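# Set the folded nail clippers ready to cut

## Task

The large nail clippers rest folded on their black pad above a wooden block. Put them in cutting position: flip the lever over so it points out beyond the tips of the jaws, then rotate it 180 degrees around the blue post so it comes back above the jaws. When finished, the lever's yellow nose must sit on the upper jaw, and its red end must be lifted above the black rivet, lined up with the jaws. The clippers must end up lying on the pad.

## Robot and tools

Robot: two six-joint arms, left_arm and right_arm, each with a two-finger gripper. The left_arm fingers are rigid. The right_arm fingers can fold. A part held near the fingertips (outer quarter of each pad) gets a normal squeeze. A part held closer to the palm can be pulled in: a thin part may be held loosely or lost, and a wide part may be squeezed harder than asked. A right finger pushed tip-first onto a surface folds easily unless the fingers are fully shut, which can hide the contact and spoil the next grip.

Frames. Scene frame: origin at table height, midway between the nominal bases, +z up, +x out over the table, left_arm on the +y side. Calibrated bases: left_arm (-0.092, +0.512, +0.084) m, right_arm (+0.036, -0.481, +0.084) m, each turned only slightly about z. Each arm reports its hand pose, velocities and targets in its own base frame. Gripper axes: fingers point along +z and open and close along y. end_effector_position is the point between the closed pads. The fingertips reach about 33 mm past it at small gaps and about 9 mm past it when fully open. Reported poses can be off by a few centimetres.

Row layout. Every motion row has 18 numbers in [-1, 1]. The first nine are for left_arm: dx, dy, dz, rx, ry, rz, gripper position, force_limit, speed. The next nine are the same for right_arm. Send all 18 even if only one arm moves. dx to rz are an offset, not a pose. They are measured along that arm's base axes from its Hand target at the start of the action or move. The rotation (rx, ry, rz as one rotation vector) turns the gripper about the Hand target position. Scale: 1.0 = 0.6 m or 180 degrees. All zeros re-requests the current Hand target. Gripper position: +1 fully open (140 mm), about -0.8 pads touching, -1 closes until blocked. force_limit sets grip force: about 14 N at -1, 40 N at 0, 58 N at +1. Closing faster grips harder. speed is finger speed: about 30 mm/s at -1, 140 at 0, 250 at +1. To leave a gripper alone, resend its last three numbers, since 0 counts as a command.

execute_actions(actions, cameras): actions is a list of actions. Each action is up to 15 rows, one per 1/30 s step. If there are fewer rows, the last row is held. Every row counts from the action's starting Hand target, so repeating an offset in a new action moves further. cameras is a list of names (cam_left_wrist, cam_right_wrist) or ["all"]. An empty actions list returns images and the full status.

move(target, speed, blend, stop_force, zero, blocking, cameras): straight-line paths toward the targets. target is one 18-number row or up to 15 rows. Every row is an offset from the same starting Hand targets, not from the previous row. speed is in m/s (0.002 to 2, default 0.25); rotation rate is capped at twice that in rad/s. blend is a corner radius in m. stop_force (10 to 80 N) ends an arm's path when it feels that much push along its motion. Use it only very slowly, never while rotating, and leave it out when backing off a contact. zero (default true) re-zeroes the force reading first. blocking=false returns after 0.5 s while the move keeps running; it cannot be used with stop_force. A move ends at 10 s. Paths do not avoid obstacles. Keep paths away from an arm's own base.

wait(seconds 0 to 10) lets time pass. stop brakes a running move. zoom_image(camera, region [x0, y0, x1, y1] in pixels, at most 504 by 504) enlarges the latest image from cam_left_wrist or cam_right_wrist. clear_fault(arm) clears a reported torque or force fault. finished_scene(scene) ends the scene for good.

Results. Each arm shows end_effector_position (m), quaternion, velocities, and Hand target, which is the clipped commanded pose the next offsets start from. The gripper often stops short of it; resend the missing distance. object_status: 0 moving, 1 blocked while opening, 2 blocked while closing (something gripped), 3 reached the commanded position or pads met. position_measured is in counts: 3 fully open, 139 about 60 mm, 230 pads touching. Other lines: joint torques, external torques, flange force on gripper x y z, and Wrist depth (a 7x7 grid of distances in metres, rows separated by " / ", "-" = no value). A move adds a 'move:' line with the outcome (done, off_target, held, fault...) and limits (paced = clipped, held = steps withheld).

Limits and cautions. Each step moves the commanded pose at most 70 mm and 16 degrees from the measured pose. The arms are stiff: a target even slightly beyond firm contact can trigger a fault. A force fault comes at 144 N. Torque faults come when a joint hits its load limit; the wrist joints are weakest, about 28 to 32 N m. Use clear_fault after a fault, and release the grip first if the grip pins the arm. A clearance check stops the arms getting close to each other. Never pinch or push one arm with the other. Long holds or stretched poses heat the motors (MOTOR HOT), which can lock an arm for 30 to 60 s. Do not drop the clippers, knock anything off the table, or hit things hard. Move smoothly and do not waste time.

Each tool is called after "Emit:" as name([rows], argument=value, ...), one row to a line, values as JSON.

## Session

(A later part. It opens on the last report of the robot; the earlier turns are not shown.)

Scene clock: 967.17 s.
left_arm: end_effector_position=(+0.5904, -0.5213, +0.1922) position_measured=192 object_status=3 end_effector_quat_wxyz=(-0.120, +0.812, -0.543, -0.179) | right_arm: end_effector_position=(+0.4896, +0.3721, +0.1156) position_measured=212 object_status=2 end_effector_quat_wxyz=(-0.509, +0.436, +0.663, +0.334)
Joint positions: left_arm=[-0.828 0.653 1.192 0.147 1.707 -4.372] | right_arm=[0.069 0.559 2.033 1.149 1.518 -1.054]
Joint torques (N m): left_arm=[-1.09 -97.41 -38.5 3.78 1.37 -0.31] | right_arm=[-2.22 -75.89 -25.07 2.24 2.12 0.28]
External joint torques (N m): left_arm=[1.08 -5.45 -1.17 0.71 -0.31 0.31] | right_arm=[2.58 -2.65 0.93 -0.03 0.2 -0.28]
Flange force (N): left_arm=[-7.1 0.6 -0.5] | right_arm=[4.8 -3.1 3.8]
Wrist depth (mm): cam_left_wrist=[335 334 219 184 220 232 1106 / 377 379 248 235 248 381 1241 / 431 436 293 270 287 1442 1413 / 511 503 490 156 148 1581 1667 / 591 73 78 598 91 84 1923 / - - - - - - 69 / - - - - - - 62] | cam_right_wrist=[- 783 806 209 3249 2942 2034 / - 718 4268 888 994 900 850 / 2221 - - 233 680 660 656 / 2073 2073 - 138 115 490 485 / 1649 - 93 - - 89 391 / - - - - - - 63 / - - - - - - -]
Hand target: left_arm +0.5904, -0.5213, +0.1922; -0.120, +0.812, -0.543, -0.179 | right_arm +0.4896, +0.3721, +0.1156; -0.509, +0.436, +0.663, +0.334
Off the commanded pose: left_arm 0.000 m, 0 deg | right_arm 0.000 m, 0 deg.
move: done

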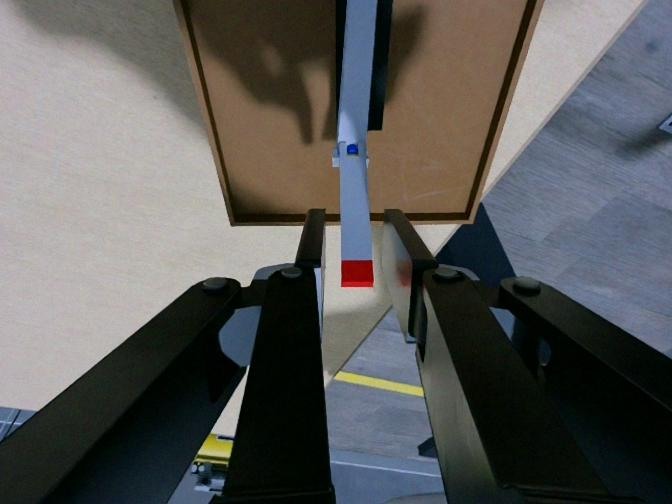

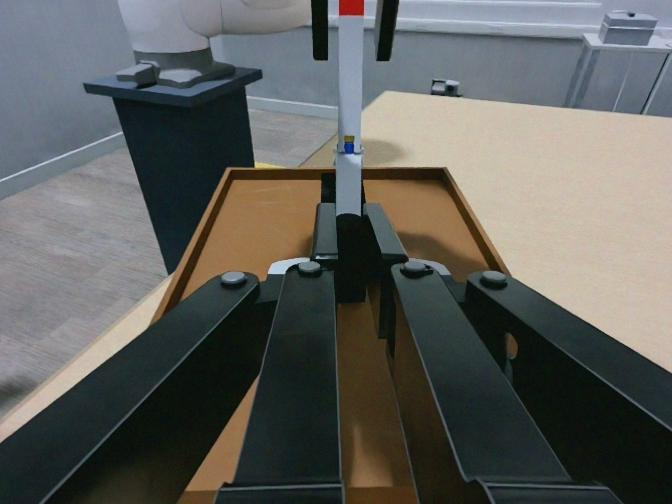

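Emit:
move(target=[0,0,0,0,0,0,-1,-1,-1,0,0,0,0,0,0,-1,-1,-1])

Emit:
wait(seconds=0.6, cameras=["all"])

Emit:
zoom_image(camera="cam_left_wrist", region=[260, 60, 440, 300])

Scene clock: 971.73 s.
left_arm: end_effector_position=(+0.5904, -0.5213, +0.1922) position_measured=211 object_status=0 end_effector_quat_wxyz=(-0.120, +0.812, -0.543, -0.179) | right_arm: end_effector_position=(+0.4896, +0.3721, +0.1156) position_measured=212 object_status=2 end_effector_quat_wxyz=(-0.509, +0.436, +0.663, +0.334)
Joint positions: left_arm=[-0.828 0.653 1.192 0.147 1.707 -4.372] | right_arm=[0.069 0.559 2.033 1.149 1.518 -1.054]
Joint torques (N m): left_arm=[-1.61 -97.19 -38.13 3.84 1.16 -0.22] | right_arm=[-1.94 -75.8 -24.92 2.17 2 0.18]
External joint torques (N m): left_arm=[1.94 -4.94 -1.22 0.63 -0.11 0.22] | right_arm=[2.34 -2.75 0.8 0.04 0.31 -0.18]
Flange force (N): left_arm=[-6.4 -0.6 -0.9] | right_arm=[5.1 -2.9 3.3]
Wrist depth (mm): cam_left_wrist=[333 336 219 183 220 324 1067 / 378 378 248 236 249 376 1213 / 433 433 294 270 286 1452 1452 / 509 514 495 145 305 1558 1655 / 612 73 78 - - 79 1923 / - - - - - - 58 / - - - - - - 61] | cam_right_wrist=[- 772 854 206 2982 3958 1997 / - - 4535 989 911 903 915 / 2591 967 892 236 693 658 654 / 1845 - - 138 116 488 491 / 1770 - 93 - - 89 391 / - - - - - - 63 / - - - - - - -]
Hand target: left_arm +0.5904, -0.5213, +0.1922; -0.120, +0.812, -0.543, -0.179 | right_arm +0.4896, +0.3721, +0.1156; -0.509, +0.436, +0.663, +0.334
Off the commanded pose: left_arm 0.000 m, 0 deg | right_arm 0.000 m, 0 deg.
move: done

Scene clock: 972.33 s.
left_arm: end_effector_position=(+0.5904, -0.5213, +0.1922) position_measured=211 object_status=2 end_effector_quat_wxyz=(-0.120, +0.812, -0.543, -0.179) | right_arm: end_effector_position=(+0.4896, +0.3721, +0.1156) position_measured=212 object_status=2 end_effector_quat_wxyz=(-0.509, +0.436, +0.663, +0.334)
Joint positions: left_arm=[-0.828 0.653 1.192 0.147 1.707 -4.372] | right_arm=[0.069 0.559 2.033 1.149 1.518 -1.054]
Joint torques (N m): left_arm=[-1.52 -97.09 -38.38 3.94 1.2 -0.33] | right_arm=[-3.06 -76.38 -25.01 2.09 2.08 0.22]
External joint torques (N m): left_arm=[1.7 -4.81 -0.8 0.5 -0.14 0.33] | right_arm=[3.11 -2.11 0.87 0.14 0.24 -0.22]
Flange force (N): left_arm=[-6.9 -0.1 -0.1] | right_arm=[4.3 -2.1 4.8]
Wrist depth (mm): cam_left_wrist=[336 338 219 183 220 325 1067 / 376 378 246 235 249 383 1227 / 434 433 293 268 285 1452 1404 / 514 512 494 145 303 1558 1681 / 615 73 78 - - 79 1958 / - - - - - - 58 / - - - - - - 61] | cam_right_wrist=[2623 772 825 206 - - 2093 / - 764 3066 1008 903 918 881 / 2755 2474 985 235 721 658 654 / 2093 - - 137 117 489 492 / 1714 - 93 - - 89 390 / - - - - - - 63 / - - - - - - -]
Hand target: left_arm +0.5904, -0.5213, +0.1922; -0.120, +0.812, -0.543, -0.179 | right_arm +0.4896, +0.3721, +0.1156; -0.509, +0.436, +0.663, +0.334
Tool commands: left_gripper/position=-1.0 left_gripper/force_limit=-1.0 left_gripper/speed=-1.0 right_gripper/position=-1.0 right_gripper/force_limit=-1.0 right_gripper/speed=-1.0
Off the commanded pose: left_arm 0.000 m, 0 deg | right_arm 0.000 m, 0 deg.
wait: 0.60 s; at rest by 0.17 s

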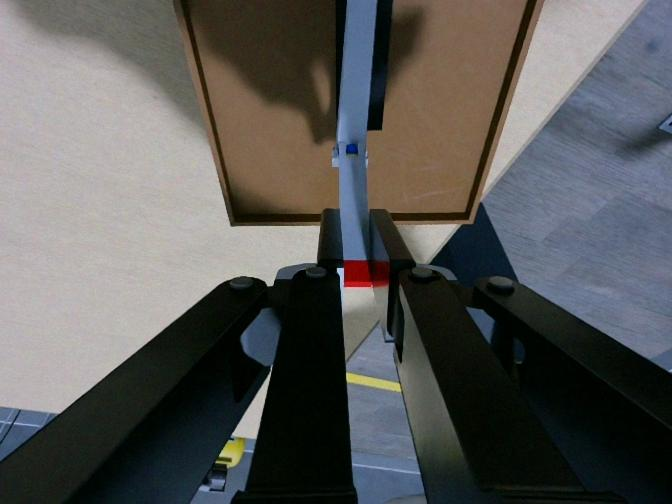

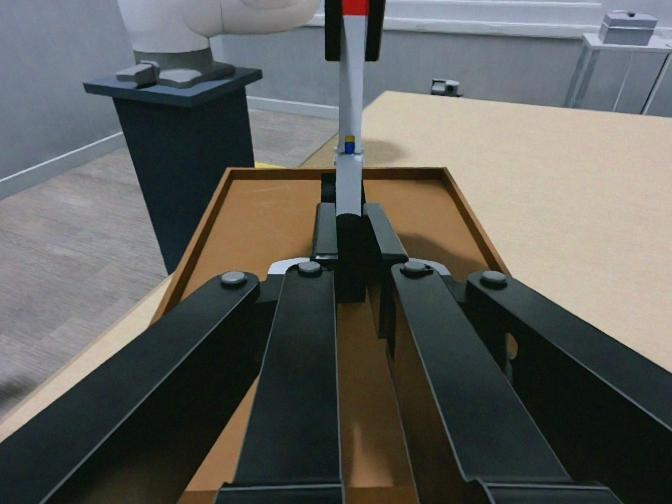

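Scaled by 2.100 from the camera's 672x504 image, which has a finer 960x720 frame.

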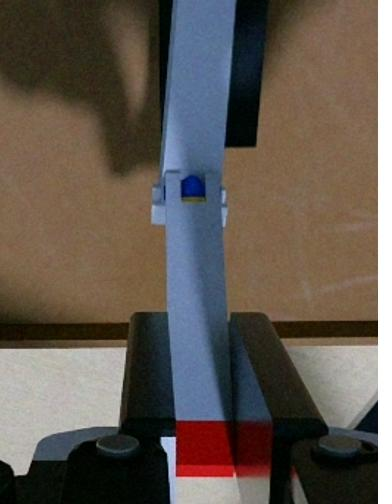

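Emit:
move([
  [-0.0062,0.01501,-0.00132,-0.03592,-0.01484,0,-1,-1,-1,0,0,0,0,0,0,-1,-1,-1],
  [-0.01317,0.03187,-0.00522,-0.07698,-0.0318,0,-1,-1,-1,0,0,0,0,0,0,-1,-1,-1],
], speed=0.04, blend=[0.003,0], cameras=["all"])

Emit:
zoom_image(camera="cam_left_wrist", region=[260, 60, 440, 300])

Emit:
zoom_image(camera="cam_right_wrist", region=[270, 0, 440, 240])

Scene clock: 982.07 s.
left_arm: end_effector_position=(+0.5825, -0.5022, +0.1890) position_measured=211 object_status=2 end_effector_quat_wxyz=(-0.048, +0.828, -0.554, -0.072) | right_arm: end_effector_position=(+0.4896, +0.3721, +0.1156) position_measured=212 object_status=2 end_effector_quat_wxyz=(-0.509, +0.436, +0.663, +0.334)
Joint positions: left_arm=[-0.785 0.49 1.414 0.067 1.398 -4.335] | right_arm=[0.069 0.559 2.033 1.149 1.518 -1.054]
Joint torques (N m): left_arm=[-0.98 -84.1 -37.92 3.77 1.08 -0.29] | right_arm=[-2.94 -77.07 -25.27 2.4 2.45 0.31]
External joint torques (N m): left_arm=[0.89 -3.75 -1.28 0.43 -0.68 0.29] | right_arm=[2.94 -1.43 1.12 -0.17 -0.14 -0.31]
Flange force (N): left_arm=[-3.9 0.0 -1.7] | right_arm=[2.8 -2.3 4.8]
Wrist depth (mm): cam_left_wrist=[339 342 229 223 231 333 349 / 368 366 248 242 250 370 1160 / 402 403 278 262 274 415 1278 / 447 447 294 145 290 1377 1432 / 487 78 78 - - 79 1547 / - - - - - - 58 / - - - - - - 61] | cam_right_wrist=[2755 783 844 219 - - 1909 / - 860 864 3349 907 922 911 / 2531 2341 348 243 691 656 650 / 1961 2054 - 138 123 489 491 / 1674 - 93 - - 89 389 / - - - - - - 63 / - - - - - - -]
Hand target: left_arm +0.5824, -0.5022, +0.1890; -0.048, +0.828, -0.554, -0.072 | right_arm +0.4896, +0.3721, +0.1156; -0.509, +0.436, +0.663, +0.334
Off the commanded pose: left_arm 0.000 m, 0 deg | right_arm 0.000 m, 0 deg.
move: done

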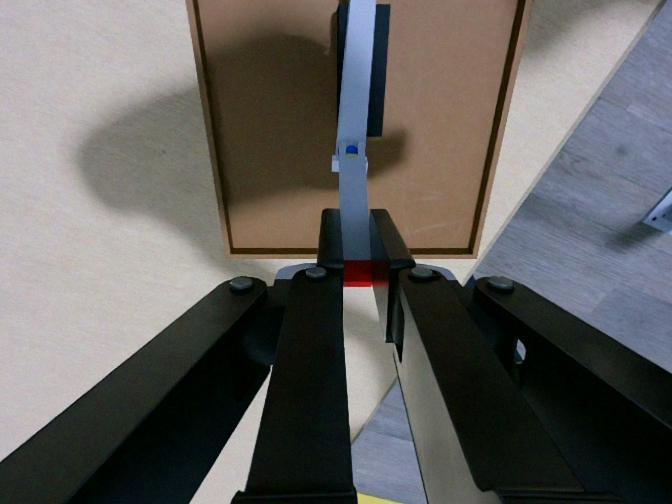

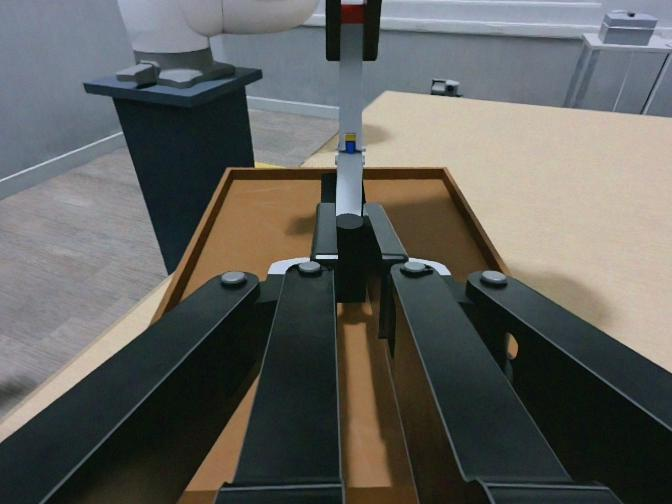

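Scaled by 2.100 from the camera's 672x504 image, which has a finer 960x720 frame.

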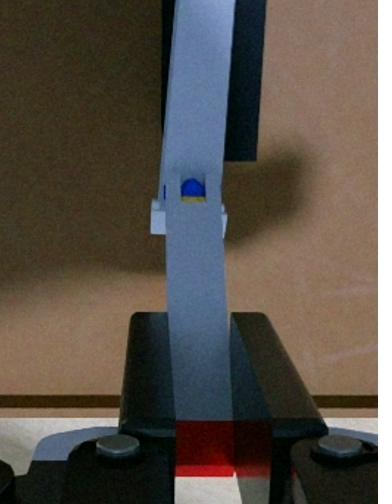

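Scaled by 2.100 from the camera's 672x504 image, which has a finer 960x720 frame.

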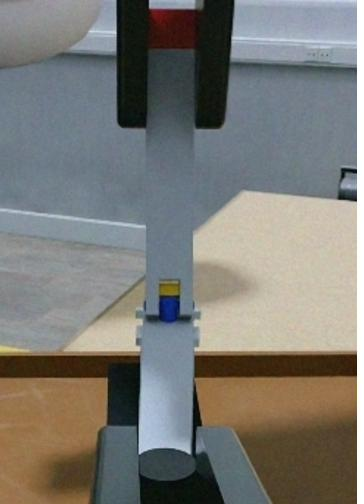

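Emit:
move([
  [-0.00422,0.01022,-0.00368,-0.02566,-0.0106,0,-1,-1,-1,0,0,0,0,0,0,-1,-1,-1],
  [-0.0083,0.02009,-0.00833,-0.05132,-0.0212,0,-1,-1,-1,0,0,0,0,0,0,-1,-1,-1],
], speed=0.04, blend=[0.003,0], cameras=["cam_right_wrist"])

Emit:
zoom_image(camera="cam_right_wrist", region=[270, 0, 440, 240])

Scene clock: 990.67 s.
left_arm: end_effector_position=(+0.5775, -0.4902, +0.1840) position_measured=211 object_status=2 end_effector_quat_wxyz=(+0.000, +0.831, -0.556, +0.000) | right_arm: end_effector_position=(+0.4896, +0.3721, +0.1156) position_measured=212 object_status=2 end_effector_quat_wxyz=(-0.509, +0.436, +0.663, +0.334)
Joint positions: left_arm=[-0.749 0.394 1.56 0 1.188 -4.282] | right_arm=[0.069 0.559 2.033 1.149 1.518 -1.054]
Joint torques (N m): left_arm=[-1.03 -74.77 -37.11 3.64 0.98 -0.29] | right_arm=[-3.66 -76.79 -25.58 2.3 2.22 0.22]
External joint torques (N m): left_arm=[1.05 -4.06 -1.88 0.33 -1.03 0.29] | right_arm=[3.69 -1.75 1.43 -0.07 0.1 -0.22]
Flange force (N): left_arm=[-3.1 -0.4 -2.7] | right_arm=[3.8 -2.6 5.9]
Wrist depth (mm): cam_left_wrist=[350 352 238 234 240 352 357 / 370 367 252 246 252 373 1129 / 393 387 266 262 268 396 1192 / 416 419 285 144 278 1301 1278 / 445 78 78 - - 79 1359 / - - - - - - 58 / - - - - - - 61] | cam_right_wrist=[- 783 794 225 3201 - 2155 / - 892 3628 3628 888 959 915 / 2291 934 - 232 718 660 660 / 1979 2034 - 137 115 489 492 / 1687 - 93 - - 89 389 / - - - - - - 63 / - - - - - - -]
Hand target: left_arm +0.5775, -0.4902, +0.1840; +0.000, +0.831, -0.556, +0.000 | right_arm +0.4896, +0.3721, +0.1156; -0.509, +0.436, +0.663, +0.334
Off the commanded pose: left_arm 0.000 m, 0 deg | right_arm 0.000 m, 0 deg.
move: done
Images, in order (width x height): cam_right_wrist 672x504.

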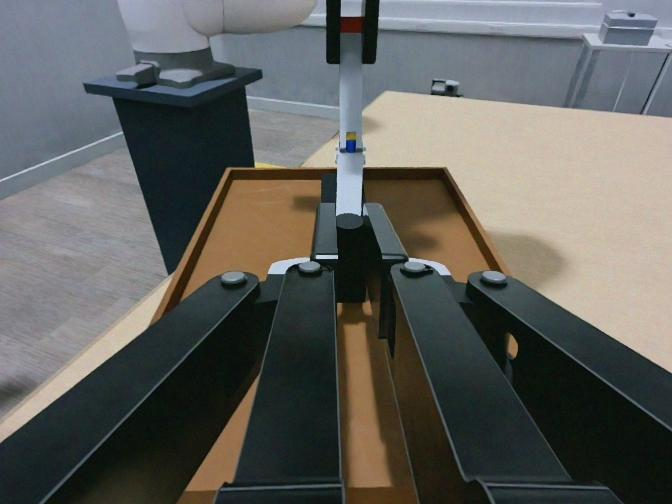

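Scaled by 2.100 from the camera's 672x504 image, which has a finer 960x720 frame.

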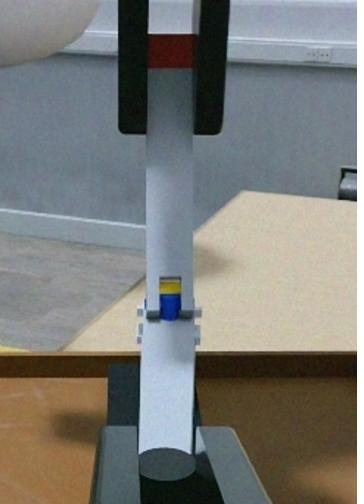

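Emit:
move(target=[0.0199,0.0038,0,0,0,-0.1111,-1,-1,-1,0,0,0,0,0,0,-1,-1,-1], speed=0.1, cameras=["all"])

Emit:
zoom_image(camera="cam_right_wrist", region=[270, 0, 440, 240])

Emit:
zoom_image(camera="cam_left_wrist", region=[260, 0, 440, 300])

Scene clock: 1018.43 s.
left_arm: end_effector_position=(+0.5894, -0.4879, +0.1840) position_measured=211 object_status=2 end_effector_quat_wxyz=(+0.000, +0.722, -0.692, +0.000) | right_arm: end_effector_position=(+0.4896, +0.3721, +0.1156) position_measured=212 object_status=2 end_effector_quat_wxyz=(-0.509, +0.436, +0.663, +0.334)
Joint positions: left_arm=[-0.736 0.405 1.543 -0.001 1.193 -3.92] | right_arm=[0.069 0.559 2.033 1.149 1.518 -1.054]
Joint torques (N m): left_arm=[-1.87 -76.72 -38.12 3.26 0.16 -0.19] | right_arm=[-2.77 -76.68 -25.16 2.34 2.43 0.25]
External joint torques (N m): left_arm=[1.92 -3.12 -0.87 0.71 -0.2 0.19] | right_arm=[2.9 -1.81 1.03 -0.11 -0.11 -0.25]
Flange force (N): left_arm=[-3.9 0.2 -2.4] | right_arm=[3.5 -2.4 4.7]
Wrist depth (mm): cam_left_wrist=[352 349 238 233 240 356 1117 / 372 373 252 211 253 374 1148 / 391 393 267 259 269 387 1213 / 419 416 413 144 278 424 1294 / 441 73 78 - - 79 1404 / - - - - - - 58 / - - - - - - 61] | cam_right_wrist=[- 786 821 233 3201 - 1944 / - - - 828 903 892 881 / 2982 2655 339 225 689 654 660 / 1944 1997 268 137 116 490 489 / 1687 - 93 - - 89 389 / - - - - - - 63 / - - - - - - -]
Hand target: left_arm +0.5894, -0.4879, +0.1840; +0.000, +0.722, -0.692, +0.000 | right_arm +0.4896, +0.3721, +0.1156; -0.509, +0.436, +0.663, +0.334
Off the commanded pose: left_arm 0.000 m, 0 deg | right_arm 0.000 m, 0 deg.
move: done

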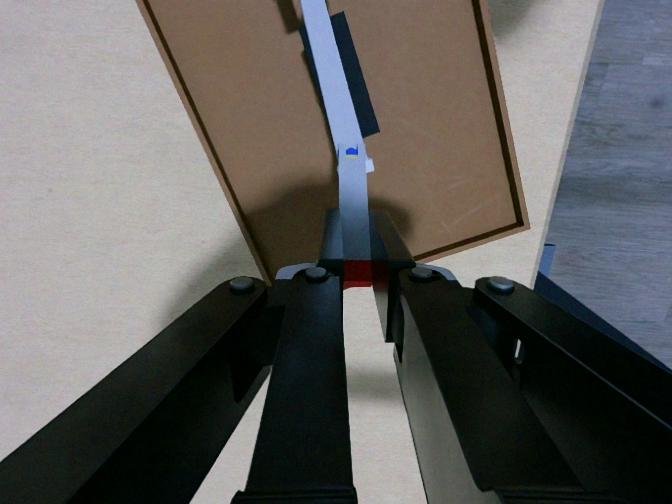

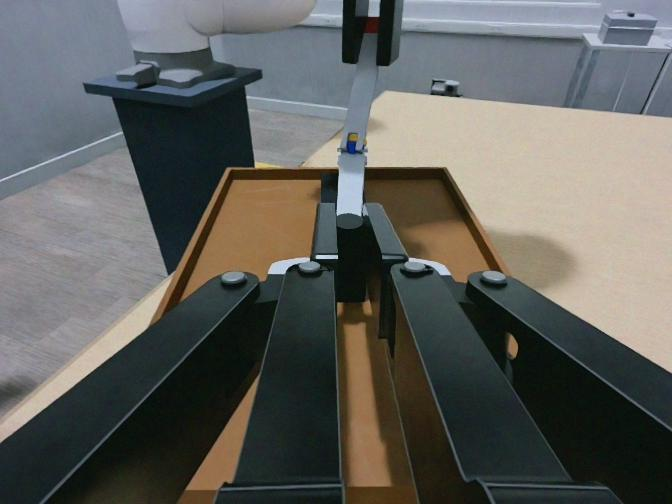

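Scaled by 2.100 from the camera's 672x504 image, which has a finer 960x720 frame.

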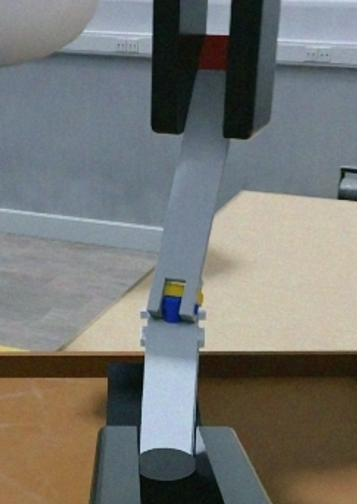

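Scaled by 1.680 from the camera's 672x504 image, which has a finer 960x720 frame.

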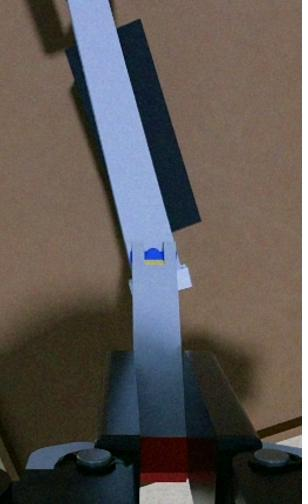

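Emit:
move([
  [0.02,-0.00323,0,0,0,-0.1111,-1,-1,-1,0,0,0,0,0,0,-1,-1,-1],
  [0.03768,-0.01313,0,0,0,-0.2222,-1,-1,-1,0,0,0,0,0,0,-1,-1,-1],
  [0.04813,-0.0242,0,0,0,-0.3056,-1,-1,-1,0,0,0,0,0,0,-1,-1,-1],
  [0.05533,-0.0376,0,0,0,-0.3889,-1,-1,-1,0,0,0,0,0,0,-1,-1,-1],
], speed=0.15, blend=[0.003,0.003,0.003,0], cameras=["all"])

Emit:
zoom_image(camera="cam_right_wrist", region=[270, 0, 440, 240])

Emit:
zoom_image(camera="cam_left_wrist", region=[260, 0, 440, 300])

Scene clock: 1030.63 s.
left_arm: end_effector_position=(+0.6226, -0.5104, +0.1840) position_measured=211 object_status=2 end_effector_quat_wxyz=(+0.000, -0.195, +0.981, +0.000) | right_arm: end_effector_position=(+0.4896, +0.3721, +0.1156) position_measured=212 object_status=2 end_effector_quat_wxyz=(-0.509, +0.436, +0.663, +0.334)
Joint positions: left_arm=[-0.729 0.466 1.451 -0.001 1.225 -2.692] | right_arm=[0.069 0.559 2.033 1.149 1.518 -1.054]
Joint torques (N m): left_arm=[-2.41 -82.57 -39.66 2.87 -0.51 -0.37] | right_arm=[-1.46 -76.58 -24.5 2.46 2.2 0.25]
External joint torques (N m): left_arm=[2.6 -3.14 0.45 1.14 0.54 0.37] | right_arm=[1.72 -1.91 0.37 -0.24 0.11 -0.25]
Flange force (N): left_arm=[-0.8 6.4 -2.1] | right_arm=[3.3 -1.9 2.1]
Wrist depth (mm): cam_left_wrist=[349 238 239 239 238 349 353 / 240 247 247 248 253 373 371 / 190 268 266 203 267 394 398 / 418 279 280 144 277 419 422 / 447 73 78 - - 79 445 / - - - - - - 58 / - - - - - - 61] | cam_right_wrist=[- 777 812 - 192 - 2268 / - - 3349 911 918 1008 2791 / 2474 2221 900 232 693 654 666 / 2016 1979 - 123 115 489 489 / 1799 - 93 - - 89 392 / - - - - - - 63 / - - - - - - -]
Hand target: left_arm +0.6226, -0.5104, +0.1840; +0.000, -0.195, +0.981, +0.000 | right_arm +0.4896, +0.3721, +0.1156; -0.509, +0.436, +0.663, +0.334
Off the commanded pose: left_arm 0.000 m, 0 deg | right_arm 0.000 m, 0 deg.
move: done

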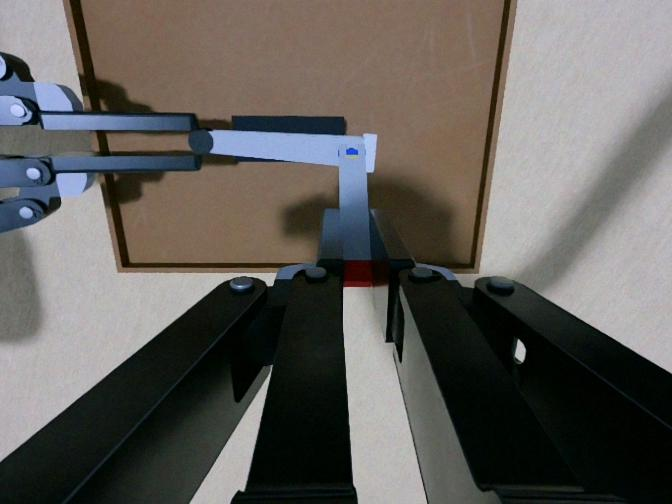

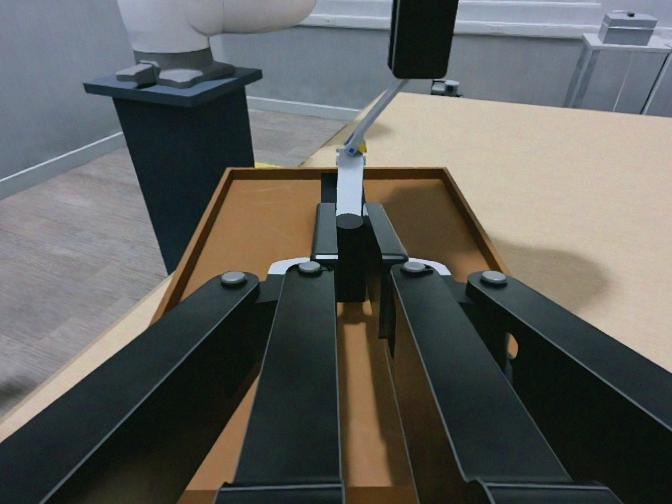

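Scaled by 2.100 from the camera's 672x504 image, which has a finer 960x720 frame.

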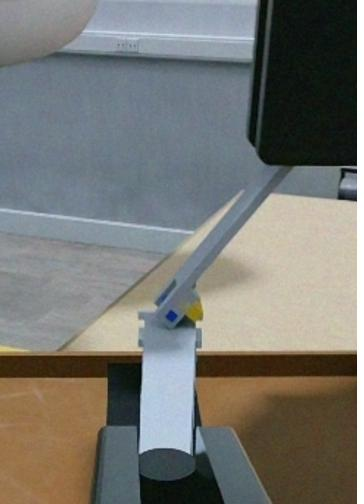

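Scaled by 1.680 from the camera's 672x504 image, which has a finer 960x720 frame.

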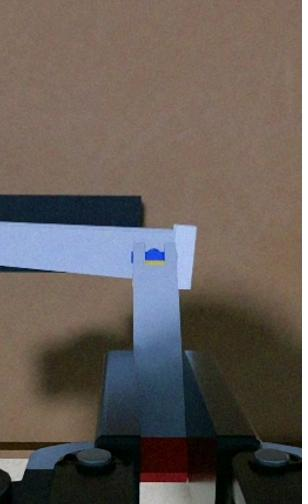

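Emit:
move([
  [0.00352,-0.01482,0,0,0,-0.0833,-1,-1,-1,0,0,0,0,0,0,-1,-1,-1],
  [0.00307,-0.03003,0,0,0,-0.1667,-1,-1,-1,0,0,0,0,0,0,-1,-1,-1],
  [-0.00132,-0.04462,0,0,0,-0.25,-1,-1,-1,0,0,0,0,0,0,-1,-1,-1],
  [-0.00932,-0.05758,0,0,0,-0.3333,-1,-1,-1,0,0,0,0,0,0,-1,-1,-1],
], speed=0.15, blend=[0.003,0.003,0.003,0], cameras=["all"])

Emit:
zoom_image(camera="cam_right_wrist", region=[270, 0, 440, 240])

Emit:
zoom_image(camera="cam_left_wrist", region=[230, 60, 440, 300])

Scene clock: 1047.77 s.
left_arm: end_effector_position=(+0.6170, -0.5450, +0.1840) position_measured=211 object_status=2 end_effector_quat_wxyz=(+0.000, +0.322, +0.947, +0.000) | right_arm: end_effector_position=(+0.4896, +0.3721, +0.1156) position_measured=212 object_status=2 end_effector_quat_wxyz=(-0.509, +0.436, +0.663, +0.334)
Joint positions: left_arm=[-0.765 0.494 1.407 0 1.241 -1.681] | right_arm=[0.069 0.559 2.033 1.149 1.518 -1.054]
Joint torques (N m): left_arm=[-3.08 -84.31 -40.08 2.88 -0.63 -0.39] | right_arm=[-0.56 -76.87 -25.01 2.7 2.72 0.27]
External joint torques (N m): left_arm=[3.33 -4.34 0.65 1.18 0.68 0.39] | right_arm=[0.92 -1.63 0.9 -0.49 -0.4 -0.27]
Flange force (N): left_arm=[7.2 5.0 -2.7] | right_arm=[2.2 -3.3 1.5]
Wrist depth (mm): cam_left_wrist=[628 355 242 239 238 349 355 / 378 369 253 249 253 254 372 / 395 390 268 210 266 396 393 / 419 289 281 145 278 419 421 / 444 73 78 - - 79 439 / - - - - - - 58 / - - - - - - 61] | cam_right_wrist=[- 772 821 175 175 2341 2113 / - - 3569 831 892 878 888 / 3201 - 2392 230 730 662 652 / 2034 2073 272 137 117 491 492 / 1714 - 93 - - 89 389 / - - - - - - 63 / - - - - - - -]
Hand target: left_arm +0.6170, -0.5450, +0.1840; +0.000, +0.322, +0.947, +0.000 | right_arm +0.4896, +0.3721, +0.1156; -0.509, +0.436, +0.663, +0.334
Off the commanded pose: left_arm 0.000 m, 0 deg | right_arm 0.000 m, 0 deg.
move: done

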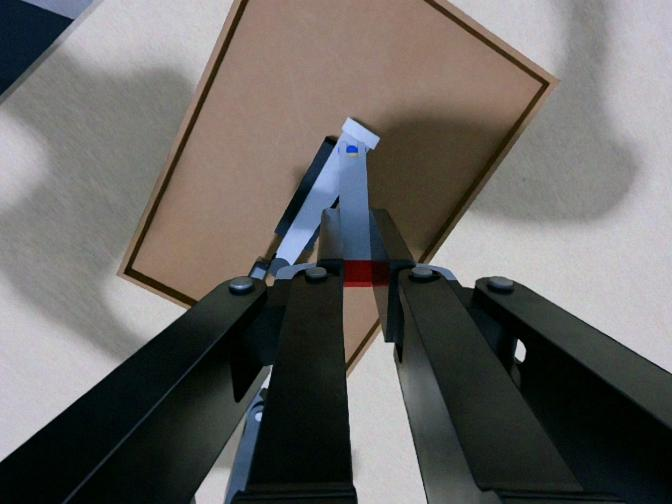

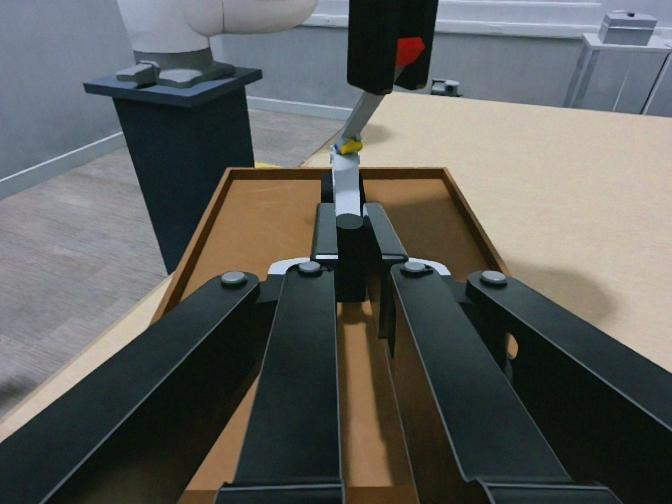

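Scaled by 2.100 from the camera's 672x504 image, which has a finer 960x720 frame.

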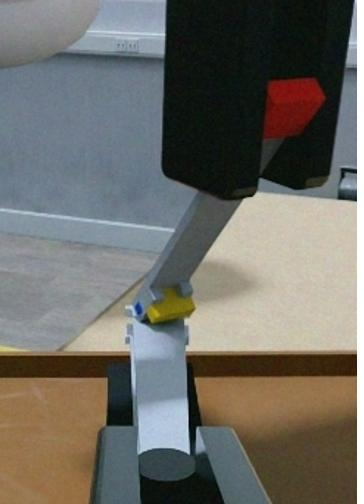

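Scaled by 2.100 from the camera's 672x504 image, which has a finer 960x720 frame.

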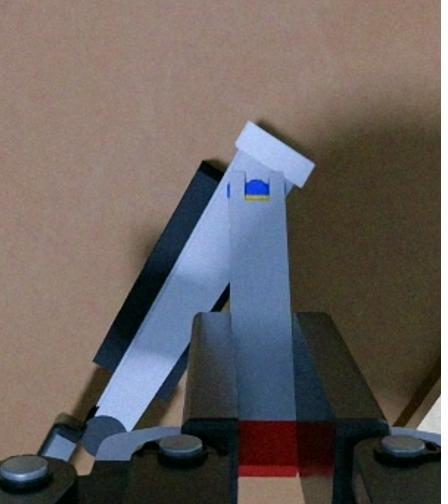

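Emit:
move([
  [-0.01023,-0.00983,0,0,0,-0.0778,-1,-1,-1,0,0,0,0,0,0,-1,-1,-1],
  [-0.0226,-0.0169,0,0,0,-0.1556,-1,-1,-1,0,0,0,0,0,0,-1,-1,-1],
], speed=0.12, blend=[0.003,0], cameras=["all"])

Emit:
zoom_image(camera="cam_right_wrist", region=[270, 0, 440, 240])

Emit:
zoom_image(camera="cam_left_wrist", region=[260, 60, 440, 300])

Scene clock: 1061.63 s.
left_arm: end_effector_position=(+0.6035, -0.5551, +0.1840) position_measured=211 object_status=2 end_effector_quat_wxyz=(+0.000, +0.541, +0.841, +0.000) | right_arm: end_effector_position=(+0.4896, +0.3721, +0.1156) position_measured=212 object_status=2 end_effector_quat_wxyz=(-0.509, +0.436, +0.663, +0.334)
Joint positions: left_arm=[-0.786 0.489 1.415 0.001 1.238 -1.213] | right_arm=[0.069 0.559 2.033 1.149 1.518 -1.054]
Joint torques (N m): left_arm=[-1.5 -84.13 -38.97 3.26 0.13 -0.36] | right_arm=[-1.93 -76.7 -25.4 2.55 2.55 0.21]
External joint torques (N m): left_arm=[1.72 -4.23 -0.52 0.82 -0.08 0.36] | right_arm=[2.2 -1.81 1.28 -0.34 -0.23 -0.21]
Flange force (N): left_arm=[5.8 0.3 -2.7] | right_arm=[3.1 -3.3 3.6]
Wrist depth (mm): cam_left_wrist=[1117 355 237 239 238 347 350 / 1148 374 252 249 251 372 372 / 1286 395 268 261 268 395 393 / 429 422 282 144 276 420 419 / 586 78 78 - - 78 443 / - - - - - - 58 / - - - - - - 61] | cam_right_wrist=[- 766 860 161 - - 2073 / - 825 3628 214 922 985 885 / 3401 - - 222 678 658 656 / 2073 2093 - 138 116 488 486 / - - 93 - - 89 391 / - - - - - - 63 / - - - - - - -]
Hand target: left_arm +0.6035, -0.5551, +0.1840; +0.000, +0.541, +0.841, +0.000 | right_arm +0.4896, +0.3721, +0.1156; -0.509, +0.436, +0.663, +0.334
Off the commanded pose: left_arm 0.000 m, 0 deg | right_arm 0.000 m, 0 deg.
move: done

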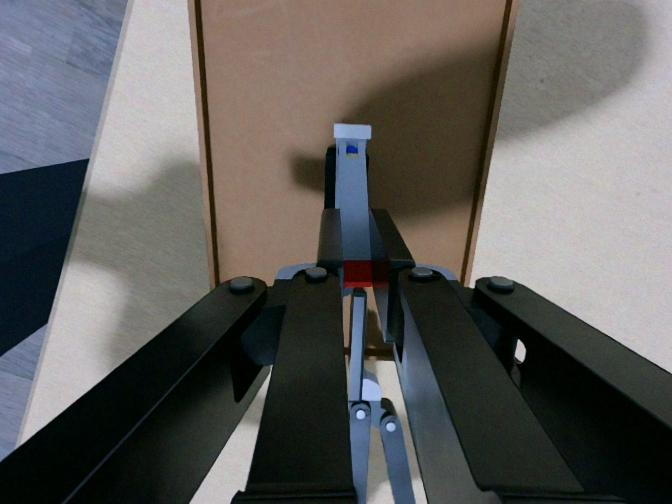

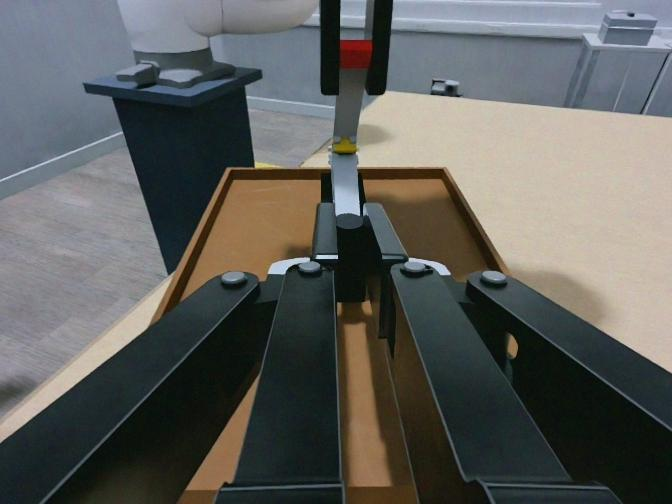

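Scaled by 2.100 from the camera's 672x504 image, which has a finer 960x720 frame.

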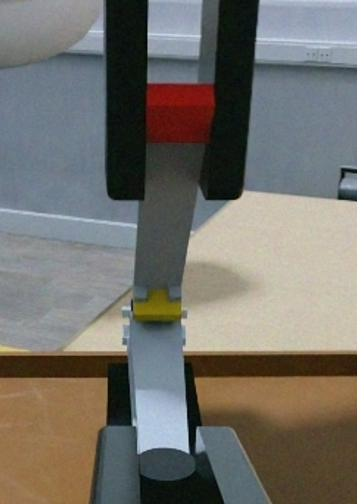

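Scaled by 2.100 from the camera's 672x504 image, which has a finer 960x720 frame.

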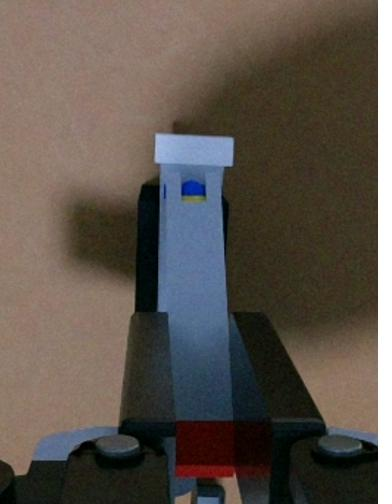

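Emit:
zoom_image(camera="cam_left_wrist", region=[310, 110, 390, 220])

Emit:
zoom_image(camera="cam_right_wrist", region=[310, 120, 390, 240])

Scaled by 4.582 from the camera's 672x504 image, which has a finer 960x720 frame.

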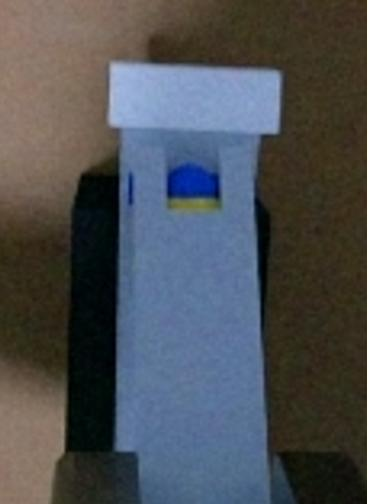

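Scaled by 4.200 from the camera's 672x504 image, which has a finer 960x720 frame.

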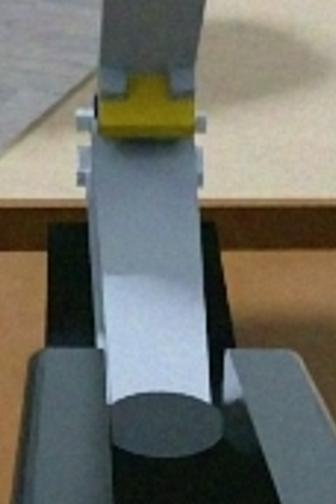

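Emit:
move(target=[-0.0033,-0.0013,0,0,0,-0.01944,-1,-1,-1,0,0,0,0,0,0,-1,-1,-1], speed=0.1, cameras=["all"])

Emit:
zoom_image(camera="cam_left_wrist", region=[310, 110, 390, 220])

Emit:
zoom_image(camera="cam_right_wrist", region=[300, 0, 400, 240])

Scene clock: 1119.90 s.
left_arm: end_effector_position=(+0.6015, -0.5559, +0.1840) position_measured=211 object_status=2 end_effector_quat_wxyz=(+0.000, +0.567, +0.824, +0.000) | right_arm: end_effector_position=(+0.4896, +0.3721, +0.1156) position_measured=212 object_status=2 end_effector_quat_wxyz=(-0.509, +0.436, +0.663, +0.334)
Joint positions: left_arm=[-0.788 0.488 1.418 0 1.237 -1.154] | right_arm=[0.069 0.559 2.033 1.149 1.518 -1.054]
Joint torques (N m): left_arm=[-2.17 -84.3 -38.51 3.2 0.32 -0.22] | right_arm=[-2.54 -76.94 -25.06 2.45 2.45 0.32]
External joint torques (N m): left_arm=[2.68 -3.83 -0.88 0.88 -0.27 0.22] | right_arm=[2.63 -1.47 0.94 -0.23 -0.14 -0.32]
Flange force (N): left_arm=[5.1 1.4 -2.5] | right_arm=[2.7 -2.2 4.2]
Wrist depth (mm): cam_left_wrist=[1100 358 239 239 239 353 350 / 1166 374 252 249 252 371 372 / 1206 397 268 260 265 393 395 / - 420 284 144 279 419 418 / - 78 78 - - 79 444 / - - - - - - 58 / - - - - - - 60] | cam_right_wrist=[2474 797 864 162 - - 1979 / - 825 934 213 900 885 900 / 2034 - 825 221 718 656 656 / 1755 2093 - 138 116 488 490 / - - 93 - - 89 390 / - - - - - - 63 / - - - - - - -]
Hand target: left_arm +0.6015, -0.5559, +0.1840; +0.000, +0.567, +0.824, +0.000 | right_arm +0.4896, +0.3721, +0.1156; -0.509, +0.436, +0.663, +0.334
Off the commanded pose: left_arm 0.000 m, 0 deg | right_arm 0.000 m, 0 deg.
move: done

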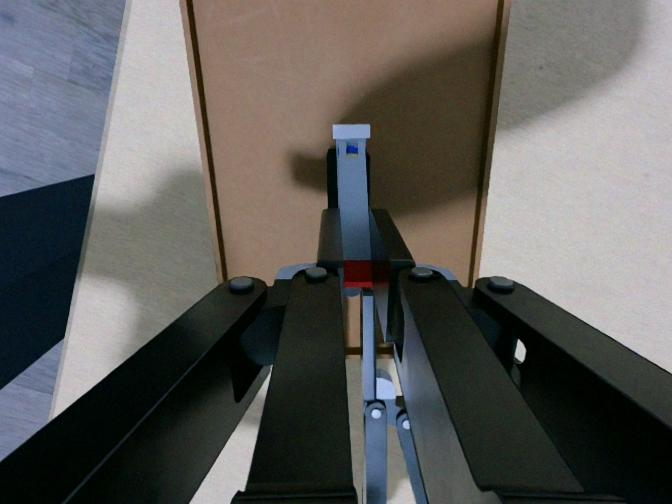

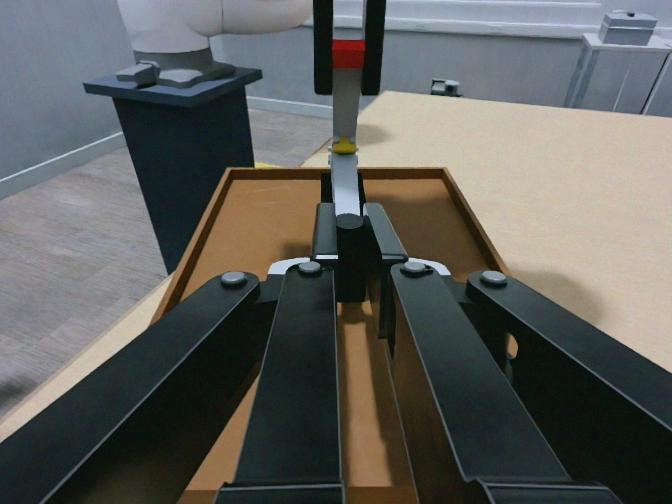

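Scaled by 4.582 from the camera's 672x504 image, which has a finer 960x720 frame.

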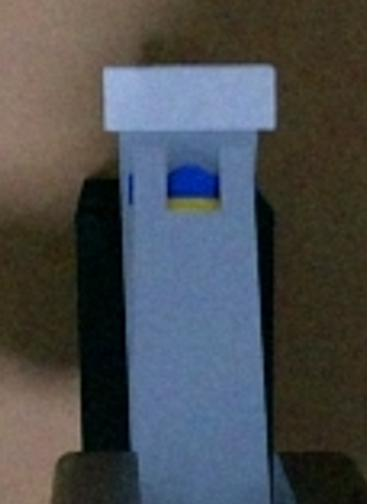

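Scaled by 2.100 from the camera's 672x504 image, which has a finer 960x720 frame.

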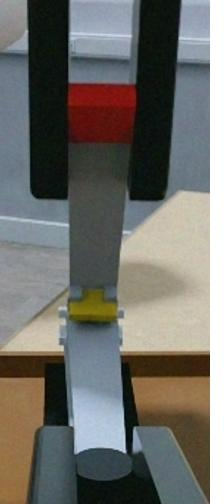

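Emit:
move([
  [0.00366,-0.00956,-0.00557,0.02594,0.00993,0,-1,-1,-1,0,0,0,0,0,0,-1,-1,-1],
  [0.00714,-0.01865,-0.012,0.05188,0.01986,0,-1,-1,-1,0,0,0,0,0,0,-1,-1,-1],
  [0.0104,-0.02716,-0.01927,0.07783,0.02979,0,-1,-1,-1,0,0,0,0,0,0,-1,-1,-1],
], speed=0.04, blend=[0.003,0.003,0], cameras=["all"])

Emit:
zoom_image(camera="cam_left_wrist", region=[310, 110, 390, 220])

Emit:
zoom_image(camera="cam_right_wrist", region=[300, 40, 400, 240])

Scene clock: 1147.07 s.
left_arm: end_effector_position=(+0.6077, -0.5722, +0.1725) position_measured=211 object_status=2 end_effector_quat_wxyz=(-0.108, +0.562, +0.817, +0.074) | right_arm: end_effector_position=(+0.4896, +0.3721, +0.1156) position_measured=212 object_status=2 end_effector_quat_wxyz=(-0.509, +0.436, +0.663, +0.334)
Joint positions: left_arm=[-0.834 0.649 1.198 0.094 1.54 -1.215] | right_arm=[0.069 0.559 2.033 1.149 1.518 -1.054]
Joint torques (N m): left_arm=[-2.22 -97.79 -40.06 3.5 0.11 -0.21] | right_arm=[-1.02 -77 -24.45 2.5 2.75 0.23]
External joint torques (N m): left_arm=[2.72 -4.43 0.39 0.9 0.6 0.21] | right_arm=[1.46 -1.5 0.34 -0.29 -0.43 -0.23]
Flange force (N): left_arm=[8.8 0.1 -0.4] | right_arm=[2.3 -1.7 2.3]
Wrist depth (mm): cam_left_wrist=[1135 1148 253 252 253 376 374 / 1186 383 257 256 259 380 384 / 1206 389 262 260 261 387 388 / 1220 397 264 145 264 394 395 / 596 78 78 91 - 79 399 / - - - - - - 58 / - - - - - - 61] | cam_right_wrist=[- 786 806 140 2791 2446 1566 / - 896 - 162 892 878 867 / 2623 3023 - 228 721 652 656 / 2016 2113 - 138 116 492 490 / 1714 - 93 - - 89 389 / - - - - - - 63 / - - - - - - -]
Hand target: left_arm +0.6077, -0.5722, +0.1725; -0.108, +0.562, +0.817, +0.074 | right_arm +0.4896, +0.3721, +0.1156; -0.509, +0.436, +0.663, +0.334
Off the commanded pose: left_arm 0.000 m, 0 deg | right_arm 0.000 m, 0 deg.
move: done

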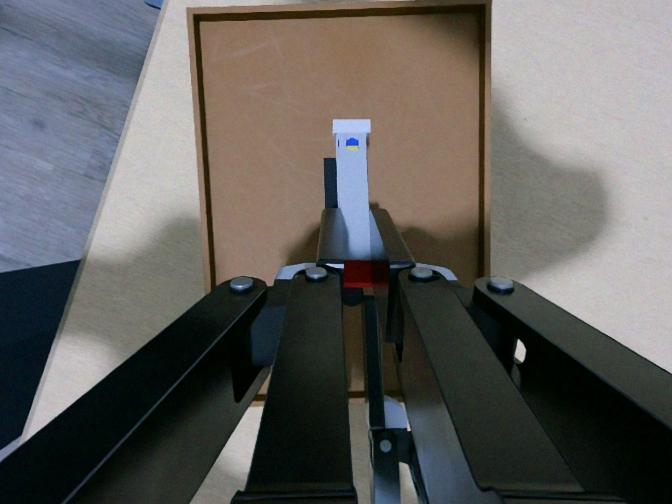

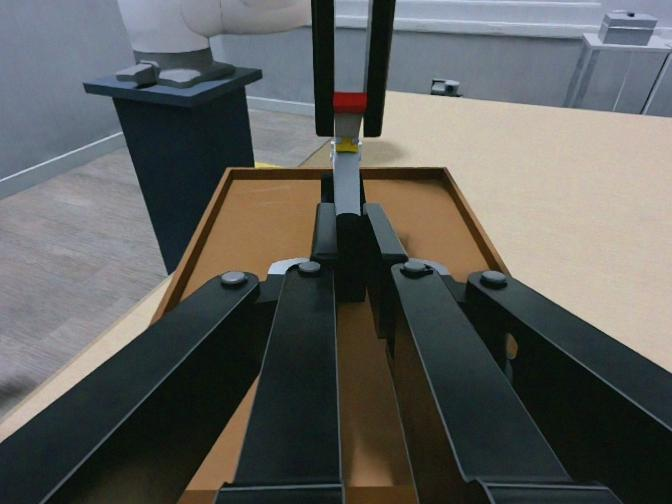

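Scaled by 4.582 from the camera's 672x504 image, which has a finer 960x720 frame.

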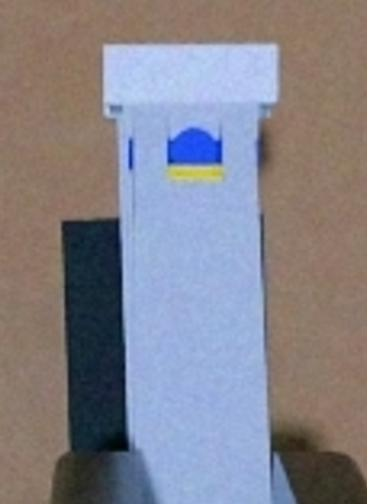

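Scaled by 2.520 from the camera's 672x504 image, which has a finer 960x720 frame.

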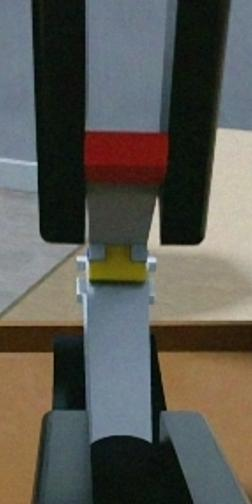

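Emit:
move(target=[0,0,0,0,0,0,-0.5,-1,-1,0,0,0,0,0,0,-1,-1,-1], cameras=["all"])

Emit:
zoom_image(camera="cam_left_wrist", region=[310, 110, 390, 220])

Emit:
zoom_image(camera="cam_right_wrist", region=[300, 40, 400, 240])

Scene clock: 1212.80 s.
left_arm: end_effector_position=(+0.6077, -0.5722, +0.1725) position_measured=192 object_status=0 end_effector_quat_wxyz=(-0.108, +0.562, +0.817, +0.074) | right_arm: end_effector_position=(+0.4896, +0.3721, +0.1156) position_measured=212 object_status=2 end_effector_quat_wxyz=(-0.509, +0.436, +0.663, +0.334)
Joint positions: left_arm=[-0.834 0.649 1.198 0.094 1.54 -1.215] | right_arm=[0.069 0.559 2.033 1.149 1.518 -1.054]
Joint torques (N m): left_arm=[-1.36 -97.32 -38.67 3.75 1.02 -0.28] | right_arm=[-2.04 -75.96 -24.92 2.26 2.05 0.25]
External joint torques (N m): left_arm=[1.91 -5 -1.05 0.65 -0.31 0.28] | right_arm=[2.34 -2.54 0.82 -0.04 0.26 -0.25]
Flange force (N): left_arm=[6.7 0.1 -1.3] | right_arm=[4.6 -2.9 3.3]
Wrist depth (mm): cam_left_wrist=[1192 1148 253 252 253 376 375 / 1148 380 257 257 257 381 382 / 1213 387 261 260 261 389 389 / 1199 395 264 160 148 394 394 / 619 73 78 195 91 84 399 / - - - 190 - - 69 / - - - 188 - - 62] | cam_right_wrist=[- 772 780 - - - 2034 / - - - 191 903 989 871 / 2531 2791 2419 229 723 660 658 / 1997 2016 - 138 115 488 494 / 1662 - 93 - - 89 390 / - - - - - - 63 / - - - - - - -]
Hand target: left_arm +0.6077, -0.5722, +0.1725; -0.108, +0.562, +0.817, +0.074 | right_arm +0.4896, +0.3721, +0.1156; -0.509, +0.436, +0.663, +0.334
Off the commanded pose: left_arm 0.000 m, 0 deg | right_arm 0.000 m, 0 deg.
move: done

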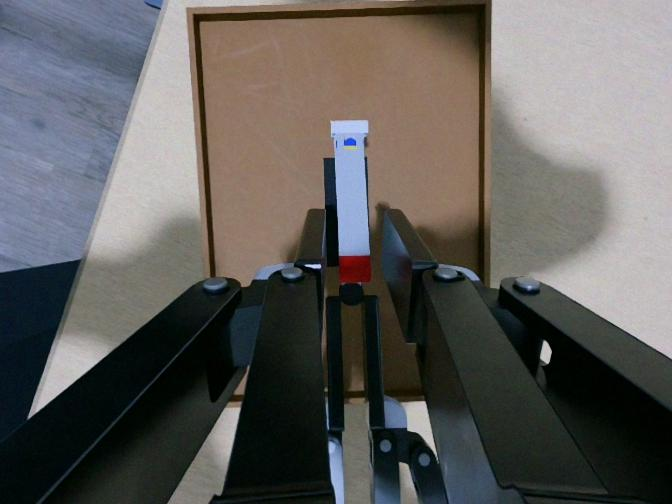

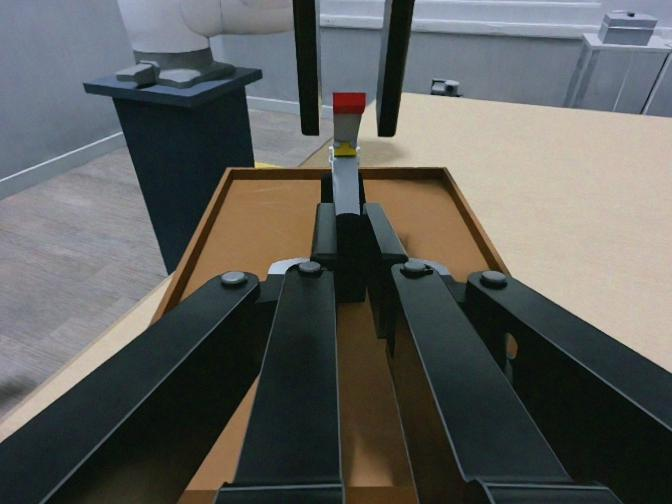

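Scaled by 4.582 from the camera's 672x504 image, which has a finer 960x720 frame.

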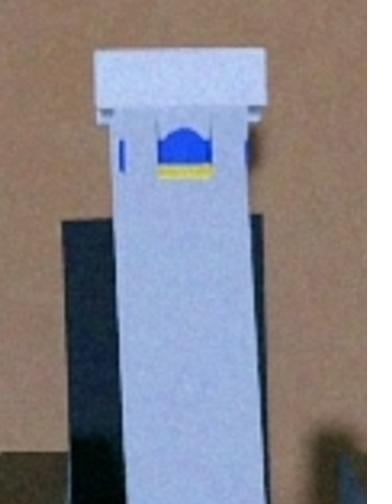

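Scaled by 2.520 from the camera's 672x504 image, which has a finer 960x720 frame.

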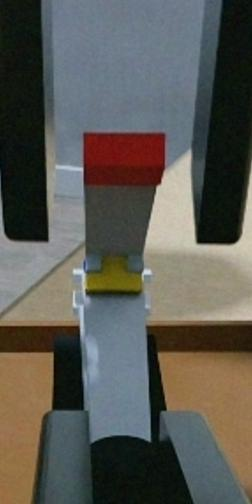

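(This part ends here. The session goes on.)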